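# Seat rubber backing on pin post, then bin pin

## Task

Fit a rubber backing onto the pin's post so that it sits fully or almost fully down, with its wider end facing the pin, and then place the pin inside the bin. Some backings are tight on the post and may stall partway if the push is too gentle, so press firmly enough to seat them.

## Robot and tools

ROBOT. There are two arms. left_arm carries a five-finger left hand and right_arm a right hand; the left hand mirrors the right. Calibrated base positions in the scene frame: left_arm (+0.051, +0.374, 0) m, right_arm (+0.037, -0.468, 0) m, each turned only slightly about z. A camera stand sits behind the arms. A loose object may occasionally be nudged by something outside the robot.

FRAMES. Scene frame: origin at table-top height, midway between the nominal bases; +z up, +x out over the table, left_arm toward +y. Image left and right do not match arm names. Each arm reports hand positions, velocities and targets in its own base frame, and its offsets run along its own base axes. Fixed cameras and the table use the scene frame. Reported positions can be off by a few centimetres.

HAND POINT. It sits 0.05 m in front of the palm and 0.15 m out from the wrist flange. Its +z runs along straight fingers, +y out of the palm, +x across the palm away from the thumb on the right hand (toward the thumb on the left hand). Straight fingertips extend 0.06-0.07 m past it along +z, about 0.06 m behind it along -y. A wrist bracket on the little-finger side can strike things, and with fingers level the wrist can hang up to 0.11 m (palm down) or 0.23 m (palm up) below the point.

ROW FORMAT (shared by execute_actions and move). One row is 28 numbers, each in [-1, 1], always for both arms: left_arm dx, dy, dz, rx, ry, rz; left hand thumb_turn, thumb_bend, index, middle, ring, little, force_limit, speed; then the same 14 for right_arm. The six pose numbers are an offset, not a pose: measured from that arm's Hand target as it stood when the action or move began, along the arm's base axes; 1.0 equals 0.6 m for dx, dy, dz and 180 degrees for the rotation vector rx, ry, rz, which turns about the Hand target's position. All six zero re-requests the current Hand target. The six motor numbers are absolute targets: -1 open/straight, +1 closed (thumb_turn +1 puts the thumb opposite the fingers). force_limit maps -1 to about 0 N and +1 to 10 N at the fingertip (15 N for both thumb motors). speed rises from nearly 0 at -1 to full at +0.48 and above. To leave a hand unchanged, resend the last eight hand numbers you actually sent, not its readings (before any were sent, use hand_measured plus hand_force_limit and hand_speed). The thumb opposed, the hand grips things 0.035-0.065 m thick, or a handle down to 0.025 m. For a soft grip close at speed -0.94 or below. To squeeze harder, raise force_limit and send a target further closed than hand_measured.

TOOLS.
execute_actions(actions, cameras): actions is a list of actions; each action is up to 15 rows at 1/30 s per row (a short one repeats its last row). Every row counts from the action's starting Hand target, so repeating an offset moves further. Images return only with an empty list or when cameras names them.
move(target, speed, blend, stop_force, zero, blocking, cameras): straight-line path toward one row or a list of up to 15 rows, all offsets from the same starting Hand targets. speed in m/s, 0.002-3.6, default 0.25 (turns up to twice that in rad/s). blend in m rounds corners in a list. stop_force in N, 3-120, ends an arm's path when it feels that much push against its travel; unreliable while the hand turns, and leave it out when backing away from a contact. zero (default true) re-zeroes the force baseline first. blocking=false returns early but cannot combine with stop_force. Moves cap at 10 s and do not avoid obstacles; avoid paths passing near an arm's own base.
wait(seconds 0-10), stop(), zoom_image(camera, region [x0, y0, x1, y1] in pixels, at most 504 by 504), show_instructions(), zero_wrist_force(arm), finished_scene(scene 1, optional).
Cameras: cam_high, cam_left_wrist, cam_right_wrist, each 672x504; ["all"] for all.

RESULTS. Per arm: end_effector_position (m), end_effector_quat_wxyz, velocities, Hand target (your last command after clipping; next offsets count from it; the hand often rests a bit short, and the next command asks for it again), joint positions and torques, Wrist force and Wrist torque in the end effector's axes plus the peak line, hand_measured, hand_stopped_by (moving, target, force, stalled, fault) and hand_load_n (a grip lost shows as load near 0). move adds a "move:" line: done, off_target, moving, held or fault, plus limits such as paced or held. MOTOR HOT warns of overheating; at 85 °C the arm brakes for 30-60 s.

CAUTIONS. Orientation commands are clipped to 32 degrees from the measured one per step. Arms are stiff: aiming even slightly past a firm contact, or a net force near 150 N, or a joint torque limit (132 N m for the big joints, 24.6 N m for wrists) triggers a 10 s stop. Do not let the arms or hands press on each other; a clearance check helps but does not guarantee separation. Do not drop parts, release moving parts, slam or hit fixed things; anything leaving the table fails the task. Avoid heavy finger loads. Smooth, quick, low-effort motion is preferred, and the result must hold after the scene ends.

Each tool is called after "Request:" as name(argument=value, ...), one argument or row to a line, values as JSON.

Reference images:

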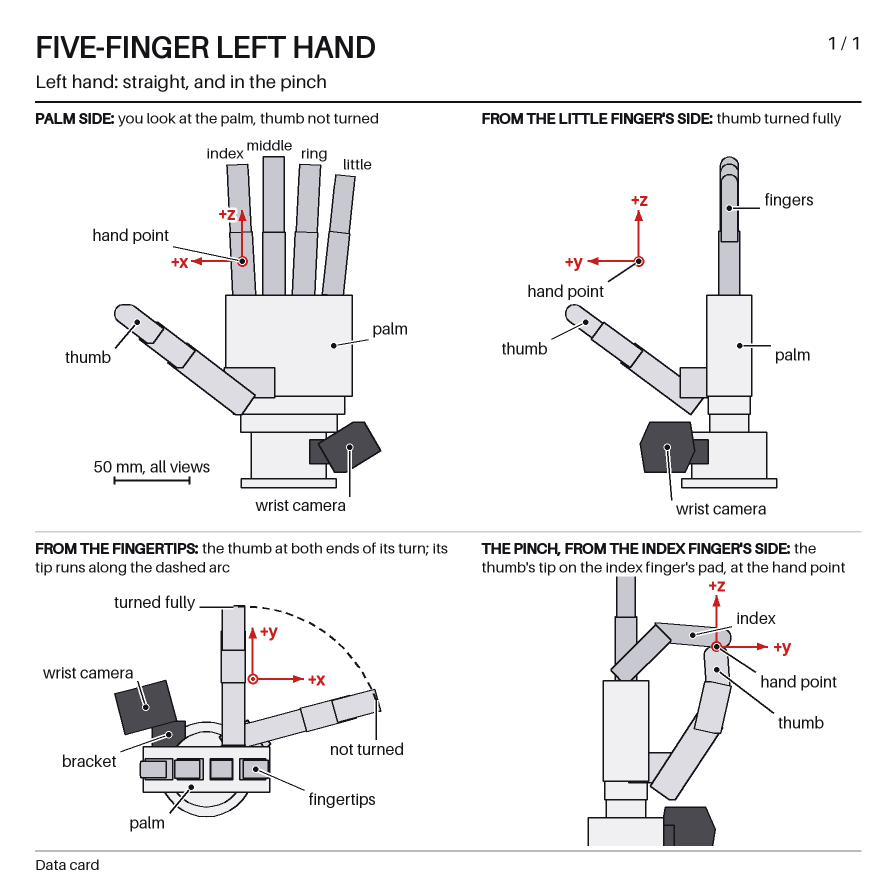

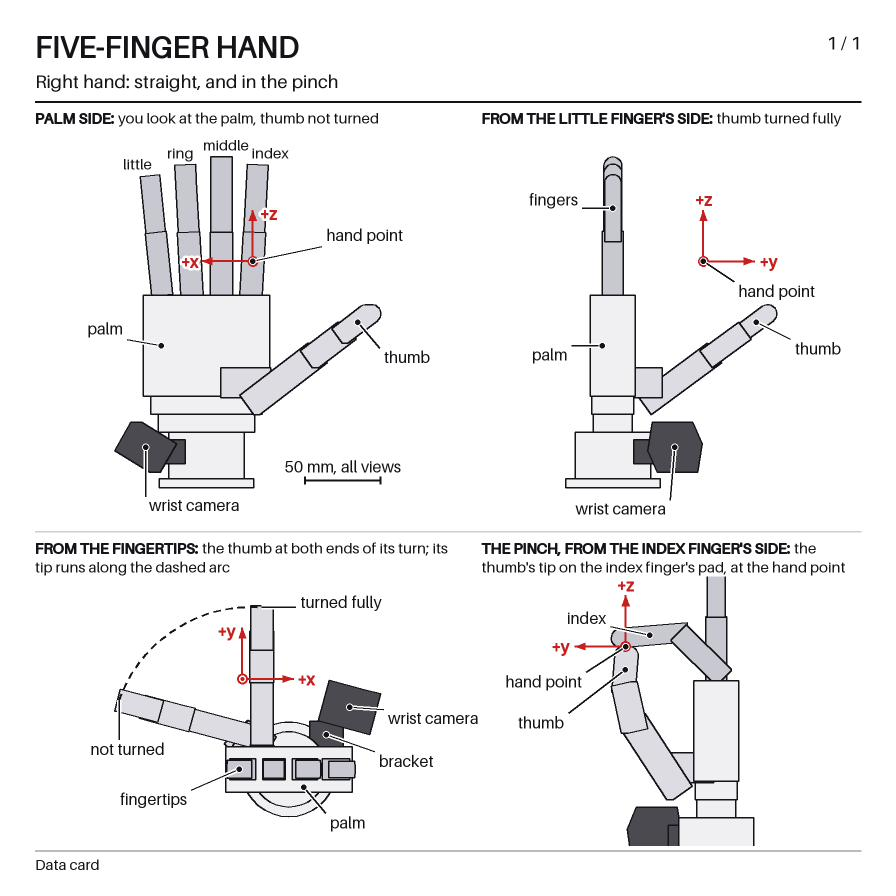

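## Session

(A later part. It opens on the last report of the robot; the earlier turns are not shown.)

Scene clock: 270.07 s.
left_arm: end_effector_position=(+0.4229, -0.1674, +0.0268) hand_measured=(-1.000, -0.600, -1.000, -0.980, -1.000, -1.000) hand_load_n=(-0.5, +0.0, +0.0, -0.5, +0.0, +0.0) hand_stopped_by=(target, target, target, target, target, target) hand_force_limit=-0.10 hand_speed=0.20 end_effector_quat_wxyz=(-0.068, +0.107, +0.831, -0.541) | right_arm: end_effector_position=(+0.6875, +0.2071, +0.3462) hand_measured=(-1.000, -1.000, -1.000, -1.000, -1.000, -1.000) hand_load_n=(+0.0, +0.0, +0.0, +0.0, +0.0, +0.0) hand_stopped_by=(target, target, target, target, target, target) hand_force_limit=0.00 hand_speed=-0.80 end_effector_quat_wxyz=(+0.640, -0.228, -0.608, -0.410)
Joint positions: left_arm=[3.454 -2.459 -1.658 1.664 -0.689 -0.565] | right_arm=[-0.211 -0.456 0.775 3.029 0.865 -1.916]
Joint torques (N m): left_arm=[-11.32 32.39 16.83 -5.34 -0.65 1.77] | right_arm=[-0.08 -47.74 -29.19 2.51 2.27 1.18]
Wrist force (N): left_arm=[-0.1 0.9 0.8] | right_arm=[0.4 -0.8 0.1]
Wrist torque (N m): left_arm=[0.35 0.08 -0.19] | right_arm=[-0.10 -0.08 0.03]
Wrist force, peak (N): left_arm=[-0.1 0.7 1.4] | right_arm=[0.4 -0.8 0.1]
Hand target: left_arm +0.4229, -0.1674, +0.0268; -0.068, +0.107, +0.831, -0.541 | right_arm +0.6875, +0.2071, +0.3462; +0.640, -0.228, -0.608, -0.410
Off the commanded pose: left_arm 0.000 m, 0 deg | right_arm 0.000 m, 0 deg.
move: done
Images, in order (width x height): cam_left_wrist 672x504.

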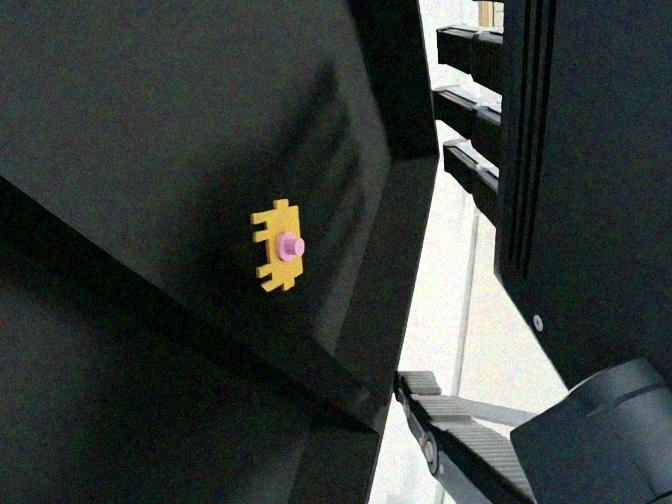

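Request:
move(
  target=[
    [0,0,0.04,0.03,-0.008,0,0.64,-0.62,0.28,0.4,1,1,-0.1,0.1, 0,0,0,0,0,0,-1,-1,-1,-1,-1,-1,0,-0.8],
    [-0.0125,-0.0208,0.0153,0.1127,-0.0302,0,0.64,-0.62,0.28,0.4,1,1,-0.1,0.1, 0,0,0,0,0,0,-1,-1,-1,-1,-1,-1,0,-0.8],
  ],
  speed=[0.12,0.12],
  blend=[0.008,0],
  cameras=["cam_left_wrist"],
)

Request:
zoom_image(
  camera="cam_left_wrist",
  region=[200, 180, 320, 290],
)

Scene clock: 278.10 s.
left_arm: end_effector_position=(+0.4155, -0.1799, +0.0360) hand_measured=(-0.654, -0.620, +0.280, +0.400, +1.000, +1.000) hand_load_n=(+0.0, +0.0, +0.0, +0.5, +0.0, +0.0) hand_stopped_by=(force, target, target, target, target, target) hand_force_limit=-0.10 hand_speed=0.10 end_effector_quat_wxyz=(-0.047, +0.118, +0.916, -0.381) | right_arm: end_effector_position=(+0.6875, +0.2071, +0.3462) hand_measured=(-1.000, -1.000, -1.000, -1.000, -1.000, -1.000) hand_load_n=(+0.0, +0.0, +0.0, +0.0, +0.0, +0.0) hand_stopped_by=(target, target, target, target, target, target) hand_force_limit=0.00 hand_speed=-0.80 end_effector_quat_wxyz=(+0.640, -0.228, -0.608, -0.410)
Joint positions: left_arm=[3.304 -2.265 -1.639 1.95 -0.864 -1.008] | right_arm=[-0.211 -0.456 0.775 3.029 0.865 -1.916]
Joint torques (N m): left_arm=[-12.18 45.64 12.65 -0.67 -0.68 -1.92] | right_arm=[-0.26 -48.23 -29.35 2.39 1.99 1.34]
Wrist force (N): left_arm=[-0.5 0.4 0.8] | right_arm=[0.1 -0.3 -0.1]
Wrist torque (N m): left_arm=[0.17 0.12 -0.06] | right_arm=[-0.01 -0.02 0.02]
Wrist force, peak (N): left_arm=[0.3 -7.7 1.0] | right_arm=[0.6 -0.6 0.0]
Hand target: left_arm +0.4154, -0.1799, +0.0360; -0.047, +0.118, +0.916, -0.381 | right_arm +0.6875, +0.2071, +0.3462; +0.640, -0.228, -0.608, -0.410
Off the commanded pose: left_arm 0.000 m, 0 deg | right_arm 0.000 m, 0 deg.
move: done
Images, in order (width x height): cam_left_wrist 672x504.

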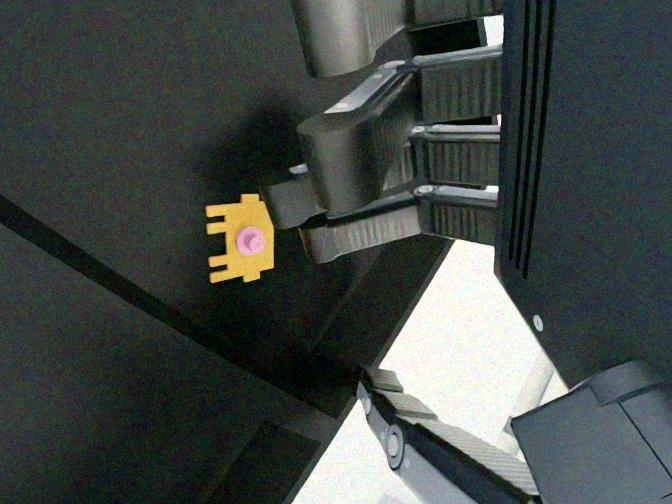

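Scaled by 4.200 from the camera's 672x504 image, which has a finer 960x720 frame.

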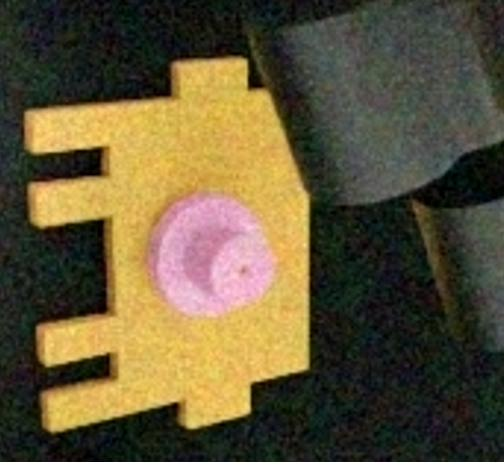

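Request:
move(
  target=[
    [0.0027,0.0003,0.0567,0,0,0,0.64,-0.62,0.28,0.4,1,1,-0.1,0.1, 0,0,0,0,0,0,-1,-1,-1,-1,-1,-1,0,-0.8],
    [0.0027,0.0003,0.0567,0,0,0,0.65,-0.62,0.28,0.4,1,1,-0.1,0.1, 0,0,0,0,0,0,-1,-1,-1,-1,-1,-1,0,-0.8],
    [0.0027,0.0003,-0.02,0,0,0,0.65,-0.62,0.28,0.4,1,1,-0.1,0.1, 0,0,0,0,0,0,-1,-1,-1,-1,-1,-1,0,-0.8],
  ],
  speed=[0.12,0.12,0.08],
  cameras=["cam_left_wrist"],
)

Request:
zoom_image(
  camera="cam_left_wrist",
  region=[200, 180, 320, 290],
)

Scene clock: 286.00 s.
left_arm: end_effector_position=(+0.4171, -0.1797, +0.0242) hand_measured=(+0.650, -0.620, +0.280, +0.400, +1.000, +1.000) hand_load_n=(+0.0, +0.0, +0.0, +0.0, +0.0, +0.0) hand_stopped_by=(target, target, target, target, target, target) hand_force_limit=-0.10 hand_speed=0.10 end_effector_quat_wxyz=(-0.047, +0.118, +0.916, -0.381) | right_arm: end_effector_position=(+0.6875, +0.2071, +0.3462) hand_measured=(-1.000, -1.000, -1.000, -1.000, -1.000, -1.000) hand_load_n=(+0.0, +0.0, +0.0, +0.0, +0.0, +0.0) hand_stopped_by=(target, target, target, target, target, target) hand_force_limit=0.00 hand_speed=-0.80 end_effector_quat_wxyz=(+0.640, -0.228, -0.608, -0.410)
Joint positions: left_arm=[3.304 -2.288 -1.637 1.971 -0.864 -1.009] | right_arm=[-0.211 -0.456 0.775 3.029 0.865 -1.916]
Joint torques (N m): left_arm=[-7.29 29.82 0.35 -0.06 1.68 -1.79] | right_arm=[-0.14 -47.62 -29.29 2.39 2.21 1.18]
Wrist force (N): left_arm=[-0.4 0.4 0.6] | right_arm=[0.4 -0.3 0.3]
Wrist torque (N m): left_arm=[0.19 0.10 -0.09] | right_arm=[-0.04 -0.09 0.04]
Wrist force, peak (N): left_arm=[-0.5 1.1 1.0] | right_arm=[0.4 -0.7 0.3]
Hand target: left_arm +0.4171, -0.1797, +0.0240; -0.047, +0.118, +0.916, -0.381 | right_arm +0.6875, +0.2071, +0.3462; +0.640, -0.228, -0.608, -0.410
Off the commanded pose: left_arm 0.000 m, 0 deg | right_arm 0.000 m, 0 deg.
move: done
Images, in order (width x height): cam_left_wrist 672x504.

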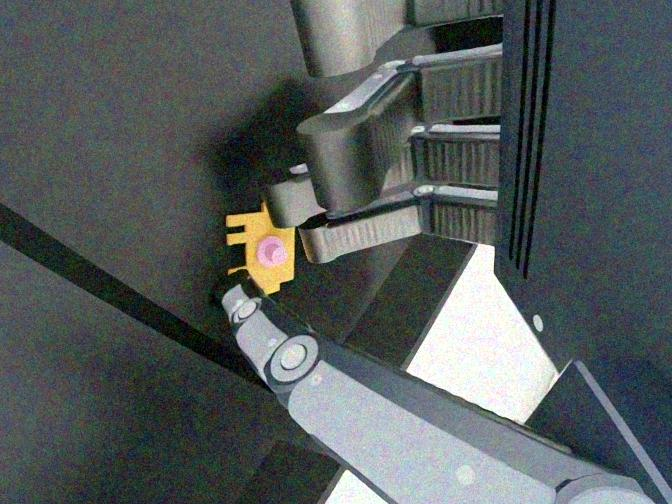

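Scaled by 4.200 from the camera's 672x504 image, which has a finer 960x720 frame.

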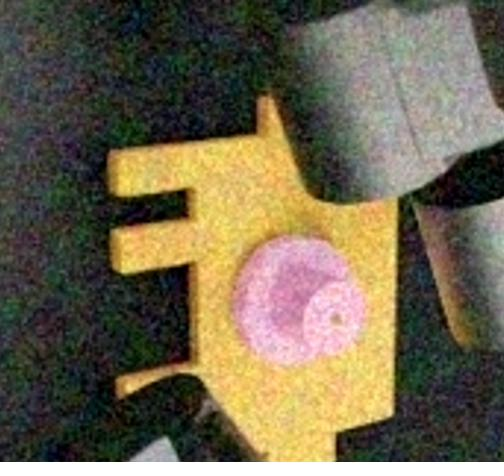

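Request:
move(
  target=[0,0,-0.0078,0,0,0,0.65,-0.45,0.28,0.4,1,1,-0.1,-0.3, 0,0,0,0,0,0,-1,-1,-1,-1,-1,-1,0,-0.8],
  speed=0.02,
  stop_force=4,
  cameras=["cam_left_wrist"],
)

Request:
zoom_image(
  camera="cam_left_wrist",
  region=[210, 180, 330, 290],
)

Scene clock: 288.93 s.
left_arm: end_effector_position=(+0.4171, -0.1797, +0.0193) hand_measured=(+0.650, -0.450, +0.280, +0.400, +1.000, +1.000) hand_load_n=(+0.0, +0.0, +0.0, +0.0, +0.0, +0.0) hand_stopped_by=(target, target, target, target, target, target) hand_force_limit=-0.10 hand_speed=-0.30 end_effector_quat_wxyz=(-0.047, +0.118, +0.916, -0.381) | right_arm: end_effector_position=(+0.6875, +0.2071, +0.3462) hand_measured=(-1.000, -1.000, -1.000, -1.000, -1.000, -1.000) hand_load_n=(+0.0, -0.5, +0.0, +0.0, +0.0, +0.0) hand_stopped_by=(target, target, target, target, target, target) hand_force_limit=0.00 hand_speed=-0.80 end_effector_quat_wxyz=(+0.640, -0.228, -0.608, -0.410)
Joint positions: left_arm=[3.303 -2.296 -1.639 1.98 -0.864 -1.009] | right_arm=[-0.211 -0.456 0.775 3.029 0.865 -1.916]
Joint torques (N m): left_arm=[-11.6 31.83 0.34 -0.22 2.06 -1.67] | right_arm=[-0.06 -48.18 -29.15 2.38 2.07 1.16]
Wrist force (N): left_arm=[-0.4 0.4 0.5] | right_arm=[0.4 -0.6 -0.1]
Wrist torque (N m): left_arm=[0.19 0.11 -0.08] | right_arm=[-0.06 -0.07 0.04]
Wrist force, peak (N): left_arm=[-0.4 0.7 1.1] | right_arm=[0.4 -0.7 0.2]
Hand target: left_arm +0.4171, -0.1797, +0.0193; -0.047, +0.118, +0.916, -0.381 | right_arm +0.6875, +0.2071, +0.3462; +0.640, -0.228, -0.608, -0.410
Off the commanded pose: left_arm 0.000 m, 0 deg | right_arm 0.000 m, 0 deg.
move: done
Images, in order (width x height): cam_left_wrist 672x504.

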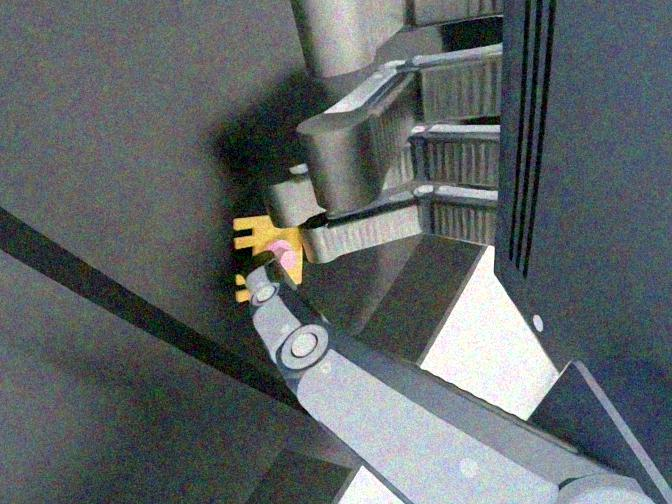

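Scaled by 4.200 from the camera's 672x504 image, which has a finer 960x720 frame.

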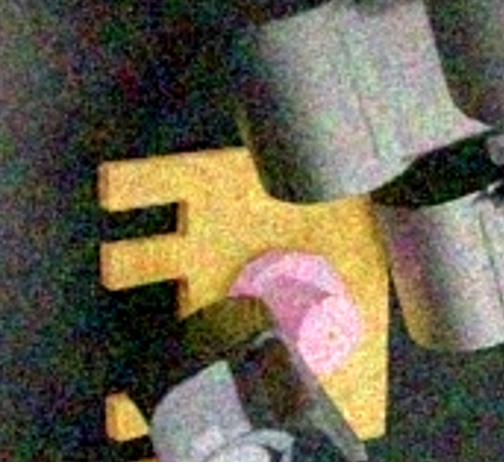

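Request:
move(
  target=[0,0,-0.0007,0,0,0,0.65,-0.39,0.28,0.4,1,1,-0.3,-0.9, 0,0,0,0,0,0,-1,-1,-1,-1,-1,-1,0,-0.8],
  speed=0.01,
  cameras=["cam_left_wrist"],
)

Request:
zoom_image(
  camera="cam_left_wrist",
  region=[210, 180, 330, 290],
)

Scene clock: 290.60 s.
left_arm: end_effector_position=(+0.4171, -0.1797, +0.0189) hand_measured=(+0.650, -0.390, +0.280, +0.400, +1.000, +1.000) hand_load_n=(+0.0, +0.0, +0.0, +0.0, +0.0, +0.0) hand_stopped_by=(target, target, target, target, target, target) hand_force_limit=-0.30 hand_speed=-0.90 end_effector_quat_wxyz=(-0.047, +0.118, +0.916, -0.381) | right_arm: end_effector_position=(+0.6875, +0.2071, +0.3462) hand_measured=(-1.000, -1.000, -1.000, -1.000, -1.000, -1.000) hand_load_n=(+0.5, +0.0, +0.0, +0.0, +0.0, +0.0) hand_stopped_by=(target, target, target, target, target, target) hand_force_limit=0.00 hand_speed=-0.80 end_effector_quat_wxyz=(+0.640, -0.228, -0.608, -0.410)
Joint positions: left_arm=[3.303 -2.296 -1.639 1.981 -0.864 -1.009] | right_arm=[-0.211 -0.456 0.775 3.029 0.865 -1.916]
Joint torques (N m): left_arm=[-10.81 31.34 0.13 -0.31 2.17 -1.65] | right_arm=[-0.46 -47.8 -29.42 2.34 2.1 1.3]
Wrist force (N): left_arm=[-0.3 0.5 0.7] | right_arm=[0.4 -0.4 0.0]
Wrist torque (N m): left_arm=[0.19 0.09 -0.08] | right_arm=[-0.04 -0.07 0.04]
Wrist force, peak (N): left_arm=[-0.8 0.6 0.9] | right_arm=[0.6 -0.6 0.1]
Hand target: left_arm +0.4171, -0.1797, +0.0189; -0.047, +0.118, +0.916, -0.381 | right_arm +0.6875, +0.2071, +0.3462; +0.640, -0.228, -0.608, -0.410
Off the commanded pose: left_arm 0.000 m, 0 deg | right_arm 0.000 m, 0 deg.
move: done
Images, in order (width x height): cam_left_wrist 672x504.

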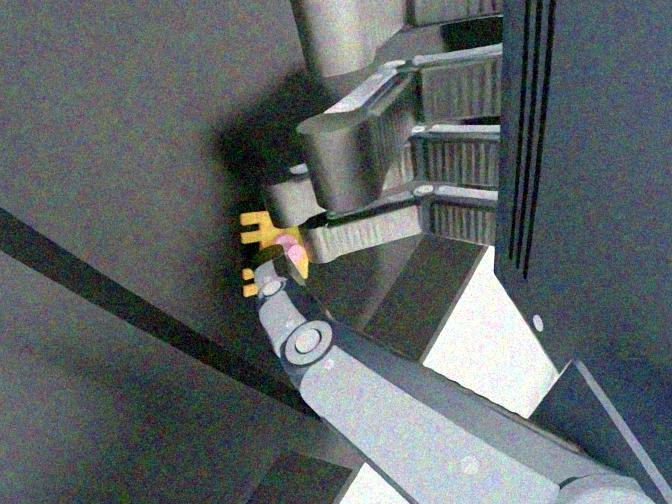

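Scaled by 4.200 from the camera's 672x504 image, which has a finer 960x720 frame.

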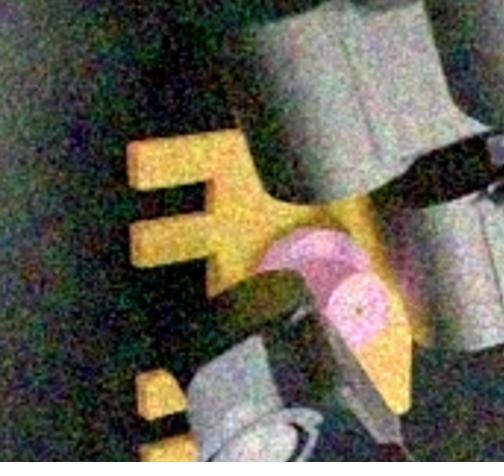

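Request:
move(
  target=[0,0,0,0,0,0,0.65,-0.25,0.28,0.4,1,1,-0.3,-0.94, 0,0,0,0,0,0,-1,-1,-1,-1,-1,-1,0,-0.8],
  speed=0.01,
  cameras=["cam_left_wrist"],
)

Request:
zoom_image(
  camera="cam_left_wrist",
  region=[210, 180, 330, 290],
)

Scene clock: 292.17 s.
left_arm: end_effector_position=(+0.4171, -0.1797, +0.0189) hand_measured=(+0.650, -0.318, +0.280, +0.400, +1.000, +1.000) hand_load_n=(+0.0, +5.5, +2.5, +0.0, +0.0, +0.0) hand_stopped_by=(target, force, target, target, target, target) hand_force_limit=-0.30 hand_speed=-0.94 end_effector_quat_wxyz=(-0.047, +0.118, +0.916, -0.381) | right_arm: end_effector_position=(+0.6875, +0.2071, +0.3462) hand_measured=(-1.000, -1.000, -1.000, -1.000, -1.000, -1.000) hand_load_n=(+0.0, +0.0, +0.0, +0.0, +0.0, +0.0) hand_stopped_by=(target, target, target, target, target, target) hand_force_limit=0.00 hand_speed=-0.80 end_effector_quat_wxyz=(+0.640, -0.228, -0.608, -0.410)
Joint positions: left_arm=[3.303 -2.296 -1.639 1.981 -0.864 -1.009] | right_arm=[-0.211 -0.456 0.775 3.029 0.865 -1.916]
Joint torques (N m): left_arm=[-11.52 31.59 0.62 -0.28 2.2 -1.72] | right_arm=[0.52 -48.25 -28.77 2.39 2.12 1.16]
Wrist force (N): left_arm=[-0.3 -0.2 0.0] | right_arm=[0.2 -0.3 0.1]
Wrist torque (N m): left_arm=[0.14 0.11 -0.08] | right_arm=[-0.03 -0.05 0.03]
Wrist force, peak (N): left_arm=[-0.7 0.6 1.0] | right_arm=[0.3 -0.6 0.5]
Hand target: left_arm +0.4171, -0.1797, +0.0189; -0.047, +0.118, +0.916, -0.381 | right_arm +0.6875, +0.2071, +0.3462; +0.640, -0.228, -0.608, -0.410
Off the commanded pose: left_arm 0.000 m, 0 deg | right_arm 0.000 m, 0 deg.
move: done
Images, in order (width x height): cam_left_wrist 672x504.

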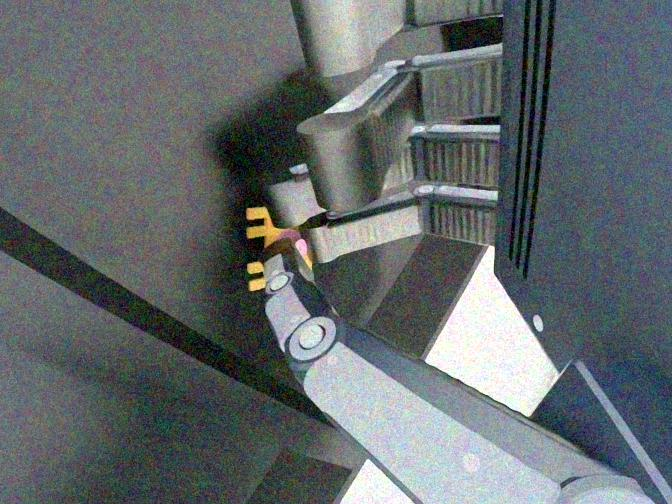

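Scaled by 4.200 from the camera's 672x504 image, which has a finer 960x720 frame.

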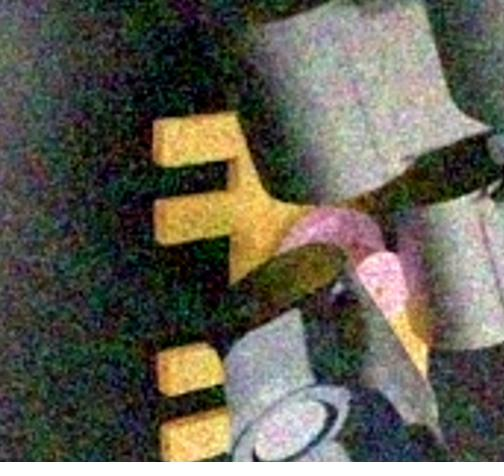

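Request:
move(
  target=[0,0,-0.005,0,0,0,0.65,-0.25,0.28,0.4,1,1,-0.3,-0.94, 0,0,0,0,0,0,-1,-1,-1,-1,-1,-1,0,-0.8],
  speed=0.01,
  stop_force=12,
)

Request:
move(
  target=[0,0,0.0667,0,0,0,0.65,-0.25,0.28,0.4,1,1,-0.3,-0.94, 0,0,0,0,0,0,-1,-1,-1,-1,-1,-1,0,-0.8],
  speed=0.05,
  cameras=["cam_left_wrist"],
)

Request:
zoom_image(
  camera="cam_left_wrist",
  region=[210, 180, 330, 290],
)

Scene clock: 294.10 s.
left_arm: end_effector_position=(+0.4170, -0.1797, +0.0175) hand_measured=(+0.650, -0.318, +0.280, +0.400, +1.000, +1.000) hand_load_n=(+0.5, +8.0, +1.0, +0.0, +0.0, +0.5) hand_stopped_by=(target, force, target, target, target, target) hand_force_limit=-0.30 hand_speed=-0.94 end_effector_quat_wxyz=(-0.047, +0.118, +0.916, -0.381) | right_arm: end_effector_position=(+0.6875, +0.2071, +0.3462) hand_measured=(-1.000, -1.000, -1.000, -1.000, -1.000, -1.000) hand_load_n=(+0.0, +0.0, +0.0, +0.0, +0.0, +0.0) hand_stopped_by=(target, target, target, target, target, target) hand_force_limit=0.00 hand_speed=-0.80 end_effector_quat_wxyz=(+0.640, -0.228, -0.608, -0.410)
Joint positions: left_arm=[3.303 -2.299 -1.639 1.984 -0.864 -1.009] | right_arm=[-0.211 -0.456 0.775 3.029 0.865 -1.916]
Joint torques (N m): left_arm=[-10.64 43.69 13.91 -3.05 -0.75 -1.2] | right_arm=[0.36 -47.89 -29.04 2.36 2.14 1.18]
Wrist force (N): left_arm=[1.2 -9.0 -6.7] | right_arm=[0.4 -0.6 0.1]
Wrist torque (N m): left_arm=[-0.16 0.08 -0.02] | right_arm=[-0.06 -0.07 0.03]
Wrist force, peak (N): left_arm=[0.3 -13.0 -9.2] | right_arm=[0.4 -0.6 0.0]
Hand target: left_arm +0.4171, -0.1797, +0.0175; -0.047, +0.118, +0.916, -0.381 (not the last commanded pose) | right_arm +0.6875, +0.2071, +0.3462; +0.640, -0.228, -0.608, -0.410
Off the commanded pose: left_arm 0.002 m, 0 deg | right_arm 0.000 m, 0 deg.
move: contact (left_arm)

Scene clock: 295.40 s.
left_arm: end_effector_position=(+0.4170, -0.1798, +0.0573) hand_measured=(+0.650, -0.318, +0.280, +0.400, +1.000, +1.000) hand_load_n=(+0.0, +6.5, +7.0, +0.0, +0.0, +0.0) hand_stopped_by=(target, force, target, target, target, target) hand_force_limit=-0.30 hand_speed=-0.94 end_effector_quat_wxyz=(-0.047, +0.118, +0.916, -0.381) | right_arm: end_effector_position=(+0.6875, +0.2071, +0.3462) hand_measured=(-1.000, -1.000, -1.000, -1.000, -1.000, -1.000) hand_load_n=(+0.0, +0.0, +0.0, +0.0, +0.0, +0.0) hand_stopped_by=(target, target, target, target, target, target) hand_force_limit=0.00 hand_speed=-0.80 end_effector_quat_wxyz=(+0.640, -0.228, -0.608, -0.410)
Joint positions: left_arm=[3.303 -2.234 -1.625 1.906 -0.864 -1.009] | right_arm=[-0.211 -0.456 0.775 3.029 0.865 -1.916]
Joint torques (N m): left_arm=[-1.77 45.92 20.44 -5.77 1.3 1.25] | right_arm=[-0.17 -48.13 -29.08 2.34 2.16 1.12]
Wrist force (N): left_arm=[-0.1 0.6 0.8] | right_arm=[0.6 -0.4 0.1]
Wrist torque (N m): left_arm=[0.20 0.08 -0.08] | right_arm=[-0.03 -0.10 0.05]
Wrist force, peak (N): left_arm=[0.6 -8.7 -6.7] | right_arm=[0.5 -0.6 0.3]
Hand target: left_arm +0.4171, -0.1797, +0.0575; -0.047, +0.118, +0.916, -0.381 | right_arm +0.6875, +0.2071, +0.3462; +0.640, -0.228, -0.608, -0.410
Off the commanded pose: left_arm 0.000 m, 0 deg | right_arm 0.000 m, 0 deg.
move: done
Images, in order (width x height): cam_left_wrist 672x504.

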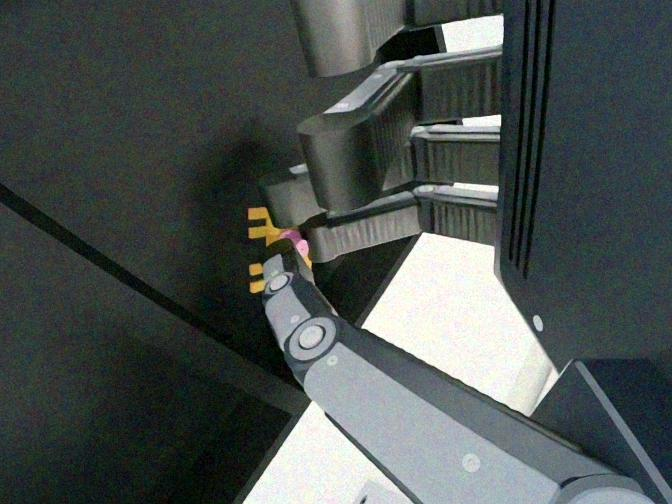

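Scaled by 4.200 from the camera's 672x504 image, which has a finer 960x720 frame.

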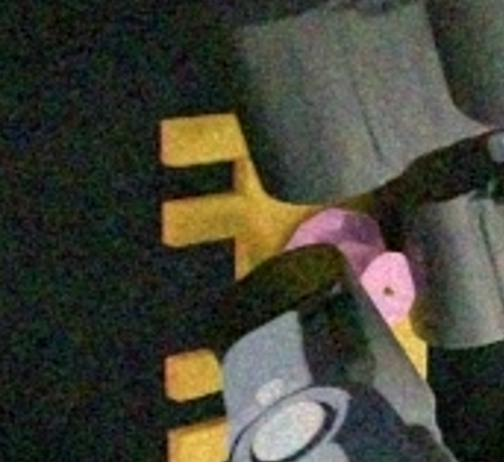

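Request:
move(
  target=[
    [0,-0.05,0.2,0,0,0,0.65,-0.25,0.28,0.4,1,1,-0.3,-0.94, 0.0492,-0.4118,0,0,0,-0.1111,-1,-1,-1,-1,-1,-1,0,-0.8],
    [0.0217,-0.3,0.2833,0,0,0,0.65,-0.25,0.28,0.4,1,1,-0.3,-0.94, -0.0458,-0.8168,0,0,0,-0.2222,-1,-1,-1,-1,-1,-1,0,-0.8],
  ],
  speed=0.25,
  blend=[0.03,0],
  cameras=["all"],
)

Scene clock: 299.87 s.
left_arm: end_effector_position=(+0.4300, -0.3597, +0.2275) hand_measured=(+0.650, -0.318, +0.280, +0.400, +1.000, +1.000) hand_load_n=(+0.0, +6.5, +7.0, +0.5, +0.0, +0.0) hand_stopped_by=(target, force, target, target, target, target) hand_force_limit=-0.30 hand_speed=-0.94 end_effector_quat_wxyz=(-0.047, +0.118, +0.916, -0.381) | right_arm: end_effector_position=(+0.6600, -0.2829, +0.3462) hand_measured=(-1.000, -1.000, -1.000, -1.000, -1.000, -1.000) hand_load_n=(+0.0, +0.0, +0.0, +0.0, +0.0, +0.0) hand_stopped_by=(target, target, target, target, target, target) hand_force_limit=0.00 hand_speed=-0.80 end_effector_quat_wxyz=(-0.462, +0.422, +0.494, +0.604)
Joint positions: left_arm=[2.94 -2.182 -1.136 1.697 -0.784 -1.494] | right_arm=[-0.909 -0.457 0.775 3.029 0.864 -1.916]
Joint torques (N m): left_arm=[-11.19 31 23.53 -5.13 -0.5 -1.91] | right_arm=[-7.92 -45.19 -30.88 2.92 -1.69 -1.2]
Wrist force (N): left_arm=[0.4 -0.3 0.8] | right_arm=[0.1 -0.1 0.0]
Wrist torque (N m): left_arm=[0.11 0.01 -0.02] | right_arm=[-0.03 -0.02 0.00]
Wrist force, peak (N): left_arm=[0.0 1.0 1.2] | right_arm=[0.2 -0.9 -1.1]
Hand target: left_arm +0.4301, -0.3597, +0.2275; -0.047, +0.118, +0.916, -0.381 | right_arm +0.6600, -0.2830, +0.3462; -0.462, +0.423, +0.494, +0.604
Off the commanded pose: left_arm 0.000 m, 0 deg | right_arm 0.000 m, 0 deg.
move: done

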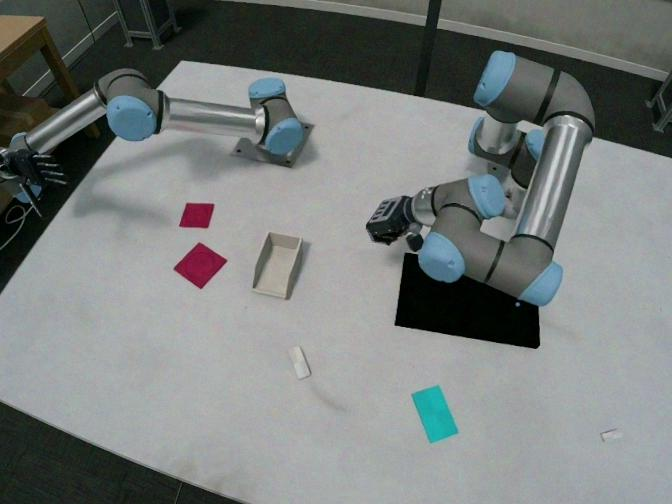

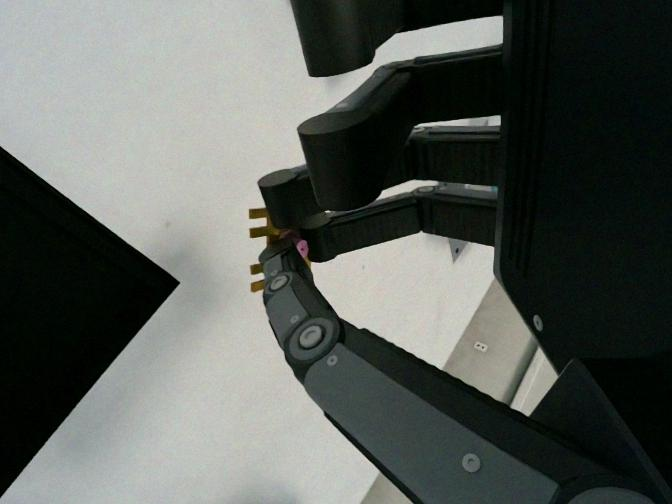

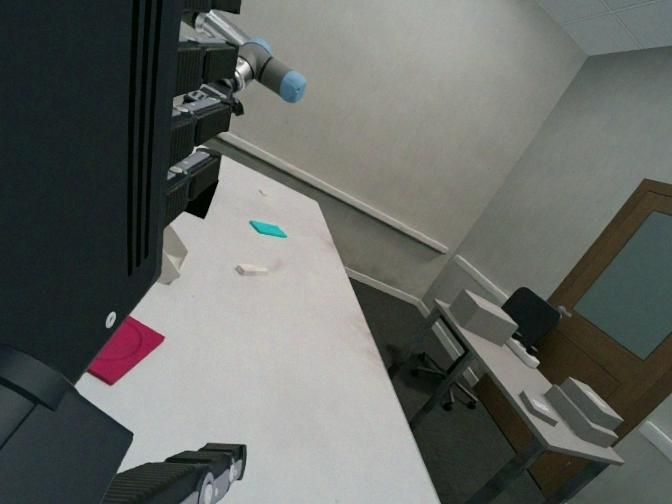

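Request:
move(
  target=[0.0,-0.03,0.02,0,0,0.2778,0.65,-0.25,0.28,0.4,1,1,-0.3,-0.94, 0,0,0,0,0,0,-1,-1,-1,-1,-1,-1,0,-0.8],
  speed=0.35,
  cameras=["cam_left_wrist","cam_high"],
)

Scene clock: 305.60 s.
left_arm: end_effector_position=(+0.4301, -0.3777, +0.2395) hand_measured=(+0.650, -0.318, +0.280, +0.400, +1.000, +1.000) hand_load_n=(+0.0, +6.5, +7.0, +0.0, +0.0, +0.0) hand_stopped_by=(target, force, target, target, target, target) hand_force_limit=-0.30 hand_speed=-0.94 end_effector_quat_wxyz=(+0.118, -0.280, +0.880, -0.365) | right_arm: end_effector_position=(+0.6600, -0.2830, +0.3462) hand_measured=(-1.000, -1.000, -1.000, -1.000, -1.000, -1.000) hand_load_n=(+0.0, +0.0, +0.0, +0.0, +0.0, +0.0) hand_stopped_by=(target, target, target, target, target, target) hand_force_limit=0.00 hand_speed=-0.80 end_effector_quat_wxyz=(-0.462, +0.423, +0.494, +0.604)
Joint positions: left_arm=[2.854 -1.859 -1.408 2.367 -1.12 -2.633] | right_arm=[-0.909 -0.456 0.775 3.029 0.864 -1.916]
Joint torques (N m): left_arm=[-13.12 38.59 8.32 1.07 -0.95 -1.66] | right_arm=[-6.62 -45.69 -32.36 3.16 -0.85 1.63]
Wrist force (N): left_arm=[0.6 0.4 1.0] | right_arm=[0.3 -0.4 0.1]
Wrist torque (N m): left_arm=[0.17 -0.09 0.01] | right_arm=[-0.08 -0.05 0.01]
Wrist force, peak (N): left_arm=[-0.1 1.2 1.1] | right_arm=[0.1 -0.6 -0.2]
Hand target: left_arm +0.4301, -0.3777, +0.2395; +0.119, -0.280, +0.880, -0.365 | right_arm +0.6600, -0.2830, +0.3462; -0.462, +0.423, +0.494, +0.604
Off the commanded pose: left_arm 0.000 m, 0 deg | right_arm 0.000 m, 0 deg.
move: done
Images, in order (width x height): cam_high 672x504, cam_left_wrist 672x504.

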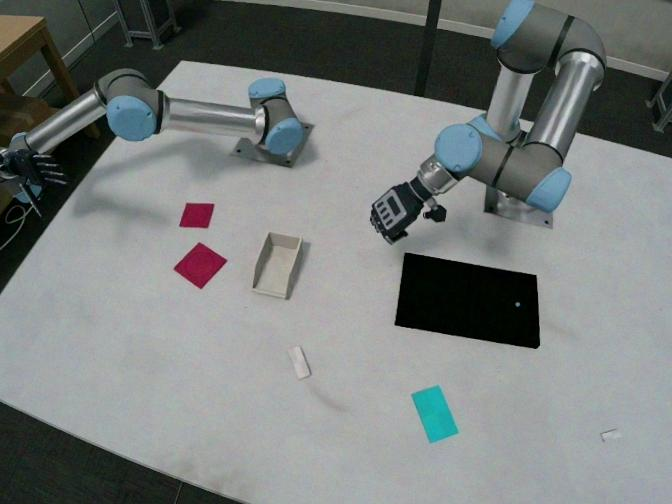

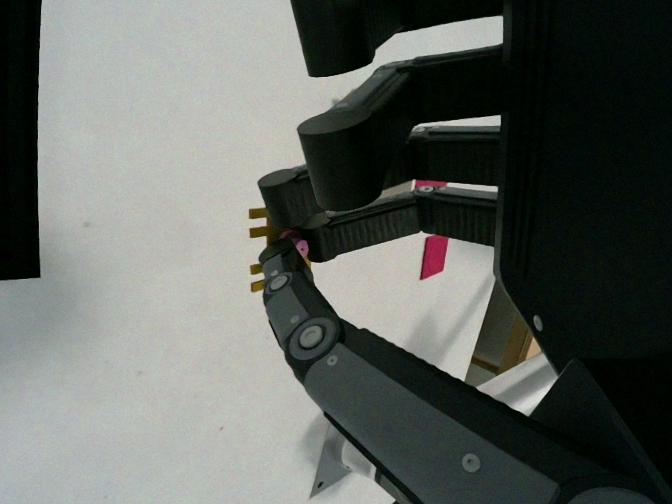

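Request:
zoom_image(
  camera="cam_left_wrist",
  region=[310, 60, 510, 300],
)

Scaled by 2.100 from the camera's 672x504 image, which has a finer 960x720 frame.

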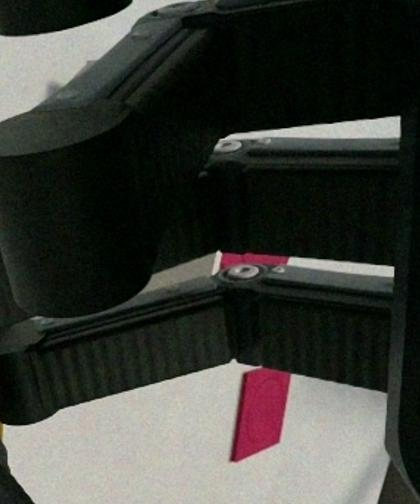

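Request:
move(
  target=[0.0,0,0,0,0,0,0.65,-0.25,0.28,0.4,-1,-1,-0.3,0.2, 0,0,0,0,0,0,-1,-1,-1,-1,-1,-1,0,-0.8],
  cameras=["cam_left_wrist"],
)

Request:
zoom_image(
  camera="cam_left_wrist",
  region=[270, 20, 470, 260],
)

Scene clock: 308.30 s.
left_arm: end_effector_position=(+0.4301, -0.3777, +0.2395) hand_measured=(+0.650, -0.318, +0.280, +0.400, -1.000, -1.000) hand_load_n=(+0.0, +6.5, +7.0, +0.0, +0.0, +0.0) hand_stopped_by=(target, force, target, target, target, target) hand_force_limit=-0.30 hand_speed=0.20 end_effector_quat_wxyz=(+0.119, -0.280, +0.880, -0.365) | right_arm: end_effector_position=(+0.6600, -0.2830, +0.3462) hand_measured=(-1.000, -1.000, -1.000, -1.000, -1.000, -1.000) hand_load_n=(+0.0, +0.0, +0.0, +0.0, +0.0, +0.0) hand_stopped_by=(target, target, target, target, target, target) hand_force_limit=0.00 hand_speed=-0.80 end_effector_quat_wxyz=(-0.462, +0.423, +0.494, +0.604)
Joint positions: left_arm=[2.854 -1.859 -1.408 2.367 -1.12 -2.634] | right_arm=[-0.909 -0.456 0.775 3.029 0.864 -1.916]
Joint torques (N m): left_arm=[-11.01 38.7 10.14 0.79 -0.83 -1.78] | right_arm=[-4.47 -45.19 -31.53 3.21 0.44 1.68]
Wrist force (N): left_arm=[0.4 0.5 0.6] | right_arm=[0.2 -0.5 -0.2]
Wrist torque (N m): left_arm=[0.20 -0.06 -0.01] | right_arm=[-0.06 -0.02 0.00]
Wrist force, peak (N): left_arm=[0.5 0.5 1.0] | right_arm=[0.2 -0.6 0.1]
Hand target: left_arm +0.4301, -0.3777, +0.2395; +0.119, -0.280, +0.880, -0.365 | right_arm +0.6600, -0.2830, +0.3462; -0.462, +0.423, +0.494, +0.604
Off the commanded pose: left_arm 0.000 m, 0 deg | right_arm 0.000 m, 0 deg.
move: done
Images, in order (width x height): cam_left_wrist 672x504.

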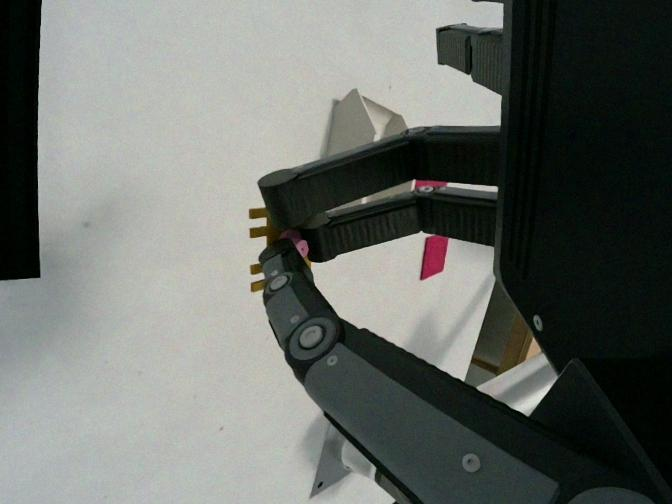

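Scaled by 2.100 from the camera's 672x504 image, which has a finer 960x720 frame.

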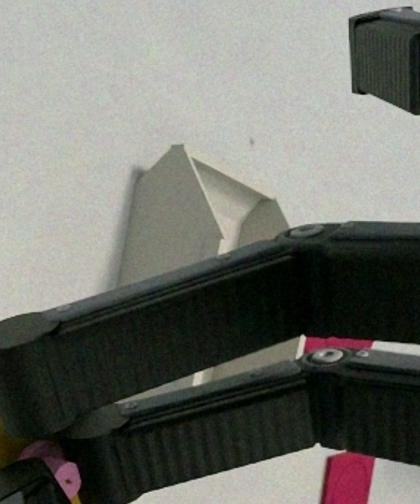

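Request:
move(
  target=[0.079,-0.4338,-0.149,0,0,0.0833,0.65,-0.25,0.28,0.4,-1,-1,-0.3,0.2, 0,0,0,0,0,0,-1,-1,-1,-1,-1,-1,0,-0.8],
  speed=0.25,
  cameras=["cam_left_wrist","cam_high"],
)

Request:
zoom_image(
  camera="cam_high",
  region=[220, 160, 400, 320],
)

Scene clock: 320.27 s.
left_arm: end_effector_position=(+0.4775, -0.6380, +0.1501) hand_measured=(+0.650, -0.318, +0.280, +0.400, -1.000, -1.000) hand_load_n=(+0.0, +6.5, +7.0, +0.0, +0.0, +0.0) hand_stopped_by=(target, force, target, target, target, target) hand_force_limit=-0.30 hand_speed=0.20 end_effector_quat_wxyz=(+0.165, -0.392, +0.836, -0.347) | right_arm: end_effector_position=(+0.6600, -0.2830, +0.3462) hand_measured=(-1.000, -1.000, -1.000, -1.000, -1.000, -1.000) hand_load_n=(+0.0, +0.0, +0.0, +0.0, +0.0, +0.0) hand_stopped_by=(target, target, target, target, target, target) hand_force_limit=0.00 hand_speed=-0.80 end_effector_quat_wxyz=(-0.462, +0.423, +0.494, +0.604)
Joint positions: left_arm=[2.413 -2.435 -0.703 2.355 -1.6 -3.164] | right_arm=[-0.909 -0.456 0.775 3.029 0.864 -1.916]
Joint torques (N m): left_arm=[-11.55 42.56 25.85 -3.5 -1.77 -1.88] | right_arm=[-1.54 -45.78 -32.24 3.15 2.13 1.64]
Wrist force (N): left_arm=[-0.3 0.6 0.3] | right_arm=[0.3 -0.2 -0.1]
Wrist torque (N m): left_arm=[0.22 0.02 -0.06] | right_arm=[-0.03 -0.04 0.01]
Wrist force, peak (N): left_arm=[0.3 0.7 1.1] | right_arm=[0.5 -0.5 0.1]
Hand target: left_arm +0.4775, -0.6380, +0.1501; +0.165, -0.392, +0.836, -0.347 | right_arm +0.6600, -0.2830, +0.3462; -0.462, +0.423, +0.494, +0.604
Off the commanded pose: left_arm 0.000 m, 0 deg | right_arm 0.000 m, 0 deg.
move: done
Images, in order (width x height): cam_high 672x504, cam_left_wrist 672x504.

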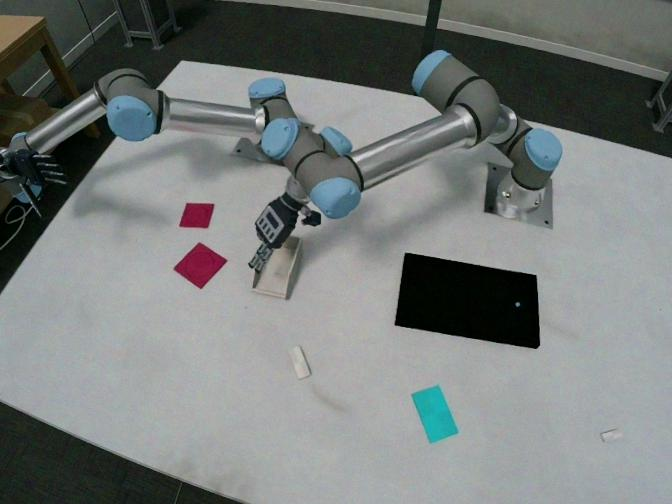

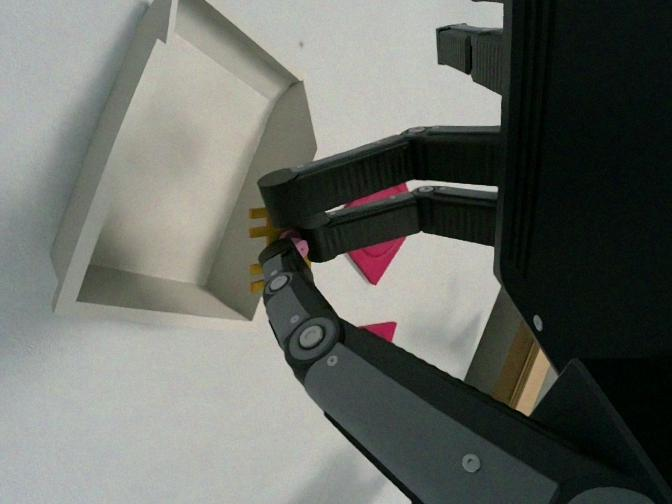

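Scaled by 2.800 from the camera's 672x504 image, which has a finer 960x720 frame.

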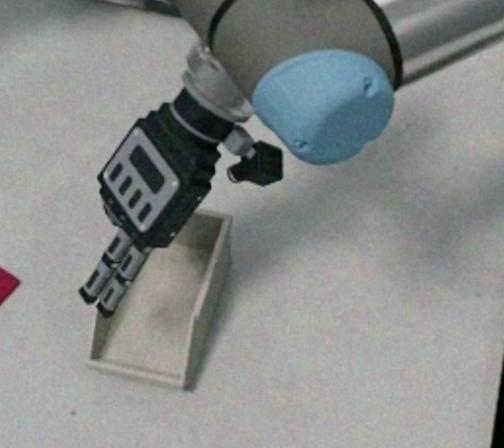

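Request:
move(
  target=[0.0323,-0.0148,-0.0833,0,0,-0.0278,0.65,-0.25,0.28,0.4,-1,-1,-0.3,0.2, 0,0,0,0,0,0,-1,-1,-1,-1,-1,-1,0,-0.8],
  speed=0.12,
  cameras=["cam_left_wrist"],
)

Request:
zoom_image(
  camera="cam_left_wrist",
  region=[90, 30, 440, 380],
)

Scene clock: 329.77 s.
left_arm: end_effector_position=(+0.4968, -0.6468, +0.1003) hand_measured=(+0.650, -0.318, +0.280, +0.400, -1.000, -1.000) hand_load_n=(+0.0, +6.5, +7.0, +0.5, +0.0, +0.0) hand_stopped_by=(target, force, target, target, target, target) hand_force_limit=-0.30 hand_speed=0.20 end_effector_quat_wxyz=(+0.150, -0.355, +0.852, -0.353) | right_arm: end_effector_position=(+0.6600, -0.2830, +0.3462) hand_measured=(-1.000, -1.000, -1.000, -1.000, -1.000, -1.000) hand_load_n=(+0.0, +0.0, +0.0, +0.0, +0.0, +0.0) hand_stopped_by=(target, target, target, target, target, target) hand_force_limit=0.00 hand_speed=-0.80 end_effector_quat_wxyz=(-0.462, +0.423, +0.494, +0.604)
Joint positions: left_arm=[2.44 -2.512 -0.687 2.415 -1.519 -3.084] | right_arm=[-0.909 -0.456 0.775 3.029 0.864 -1.916]
Joint torques (N m): left_arm=[12.73 45.59 27.96 1.98 1.62 2.07] | right_arm=[0.74 -46.16 -32.24 3.07 2.01 1.68]
Wrist force (N): left_arm=[-0.1 0.0 -0.1] | right_arm=[0.2 -0.1 0.1]
Wrist torque (N m): left_arm=[0.19 0.01 -0.20] | right_arm=[-0.04 -0.04 0.01]
Wrist force, peak (N): left_arm=[-0.7 0.8 0.7] | right_arm=[0.5 -0.5 0.2]
Hand target: left_arm +0.4969, -0.6469, +0.1001; +0.150, -0.355, +0.852, -0.353 | right_arm +0.6600, -0.2830, +0.3462; -0.462, +0.423, +0.494, +0.604
Off the commanded pose: left_arm 0.000 m, 0 deg | right_arm 0.000 m, 0 deg.
move: done
Images, in order (width x height): cam_left_wrist 672x504.

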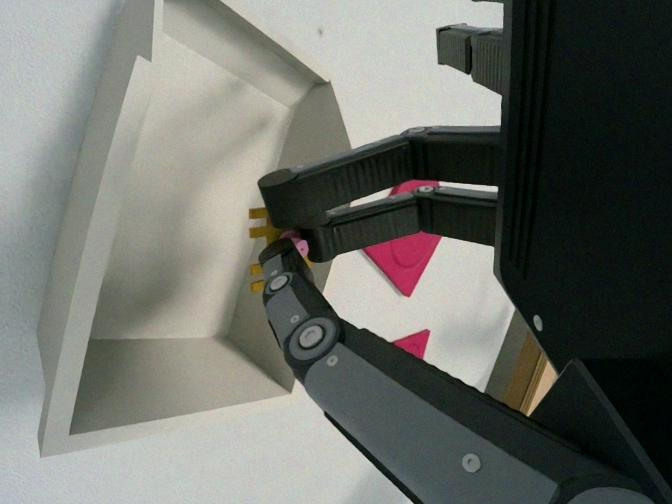

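Scaled by 1.440 from the camera's 672x504 image, which has a finer 960x720 frame.

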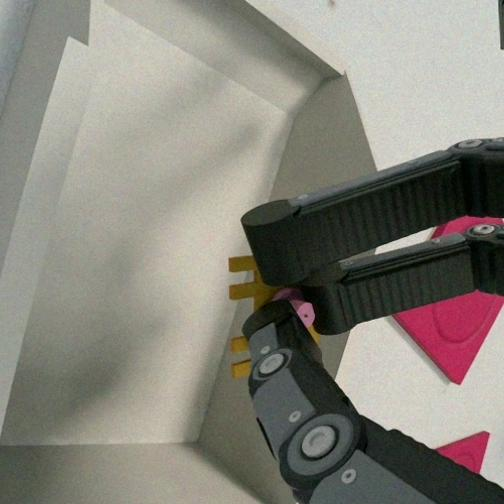

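Request:
move(
  target=[0,0,-0.0883,0,0,0,0.65,-0.25,0.28,0.4,-1,-1,-0.3,0.2, 0,0,0,0,0,0,-1,-1,-1,-1,-1,-1,0,-0.8],
  speed=0.06,
  stop_force=5,
  cameras=["cam_left_wrist","cam_high"],
)

Request:
zoom_image(
  camera="cam_left_wrist",
  region=[90, 30, 440, 380],
)

Scene clock: 332.90 s.
left_arm: end_effector_position=(+0.4969, -0.6469, +0.0472) hand_measured=(+0.650, -0.318, +0.280, +0.400, -1.000, -1.000) hand_load_n=(+0.0, +6.5, +7.0, +0.0, +0.0, +0.0) hand_stopped_by=(target, force, target, target, target, target) hand_force_limit=-0.30 hand_speed=0.20 end_effector_quat_wxyz=(+0.150, -0.355, +0.852, -0.353) | right_arm: end_effector_position=(+0.6600, -0.2830, +0.3462) hand_measured=(-1.000, -1.000, -1.000, -1.000, -1.000, -1.000) hand_load_n=(+0.0, +0.0, +0.0, +0.0, +0.0, +0.5) hand_stopped_by=(target, target, target, target, target, target) hand_force_limit=0.00 hand_speed=-0.80 end_effector_quat_wxyz=(-0.462, +0.423, +0.494, +0.604)
Joint positions: left_arm=[2.44 -2.534 -0.782 2.532 -1.519 -3.084] | right_arm=[-0.909 -0.456 0.775 3.029 0.864 -1.916]
Joint torques (N m): left_arm=[10.28 44.6 8.05 1.89 1.18 -1.29] | right_arm=[-0.4 -46.56 -31.88 3.18 2.04 1.57]
Wrist force (N): left_arm=[0.1 0.2 0.1] | right_arm=[0.3 -0.4 -0.1]
Wrist torque (N m): left_arm=[0.20 0.03 -0.22] | right_arm=[-0.07 -0.03 0.01]
Wrist force, peak (N): left_arm=[-0.2 -3.0 -3.0] | right_arm=[0.0 -0.6 0.0]
Hand target: left_arm +0.4969, -0.6469, +0.0472; +0.150, -0.355, +0.852, -0.353 | right_arm +0.6600, -0.2830, +0.3462; -0.462, +0.423, +0.494, +0.604
Off the commanded pose: left_arm 0.000 m, 0 deg | right_arm 0.000 m, 0 deg.
move: done
Images, in order (width x height): cam_high 672x504, cam_left_wrist 672x504.

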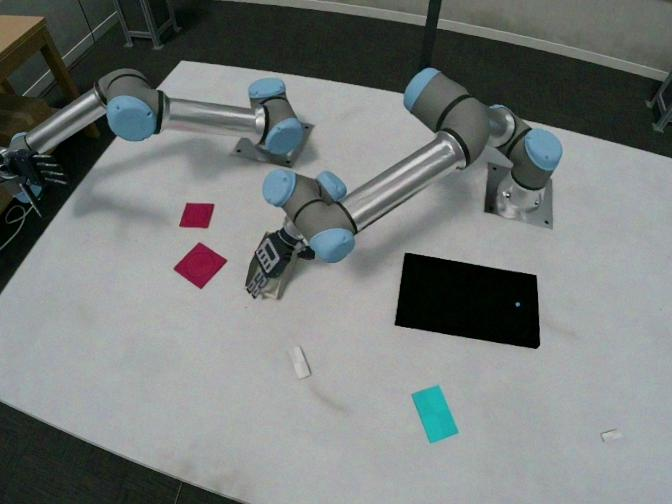

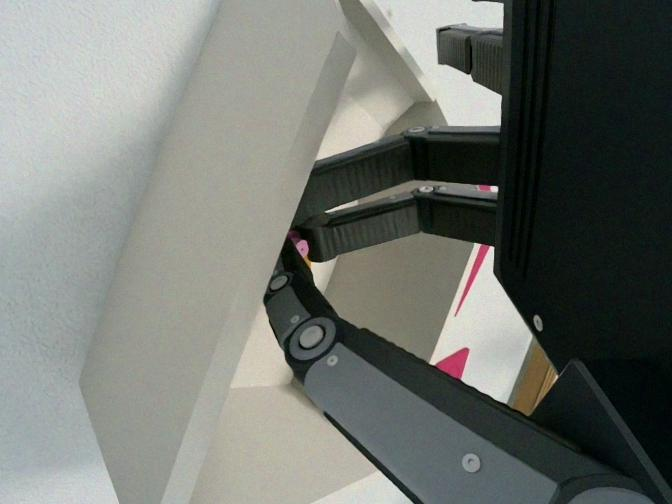

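Scaled by 1.440 from the camera's 672x504 image, which has a finer 960x720 frame.

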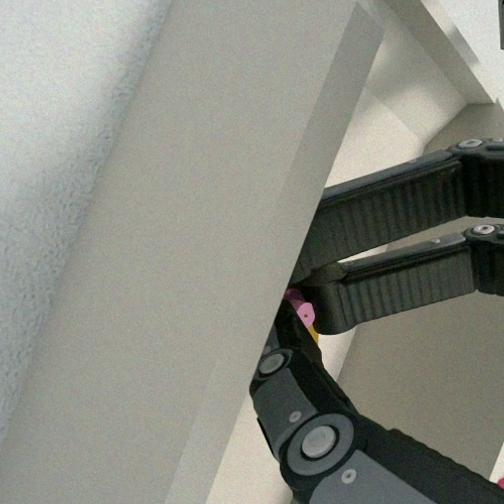

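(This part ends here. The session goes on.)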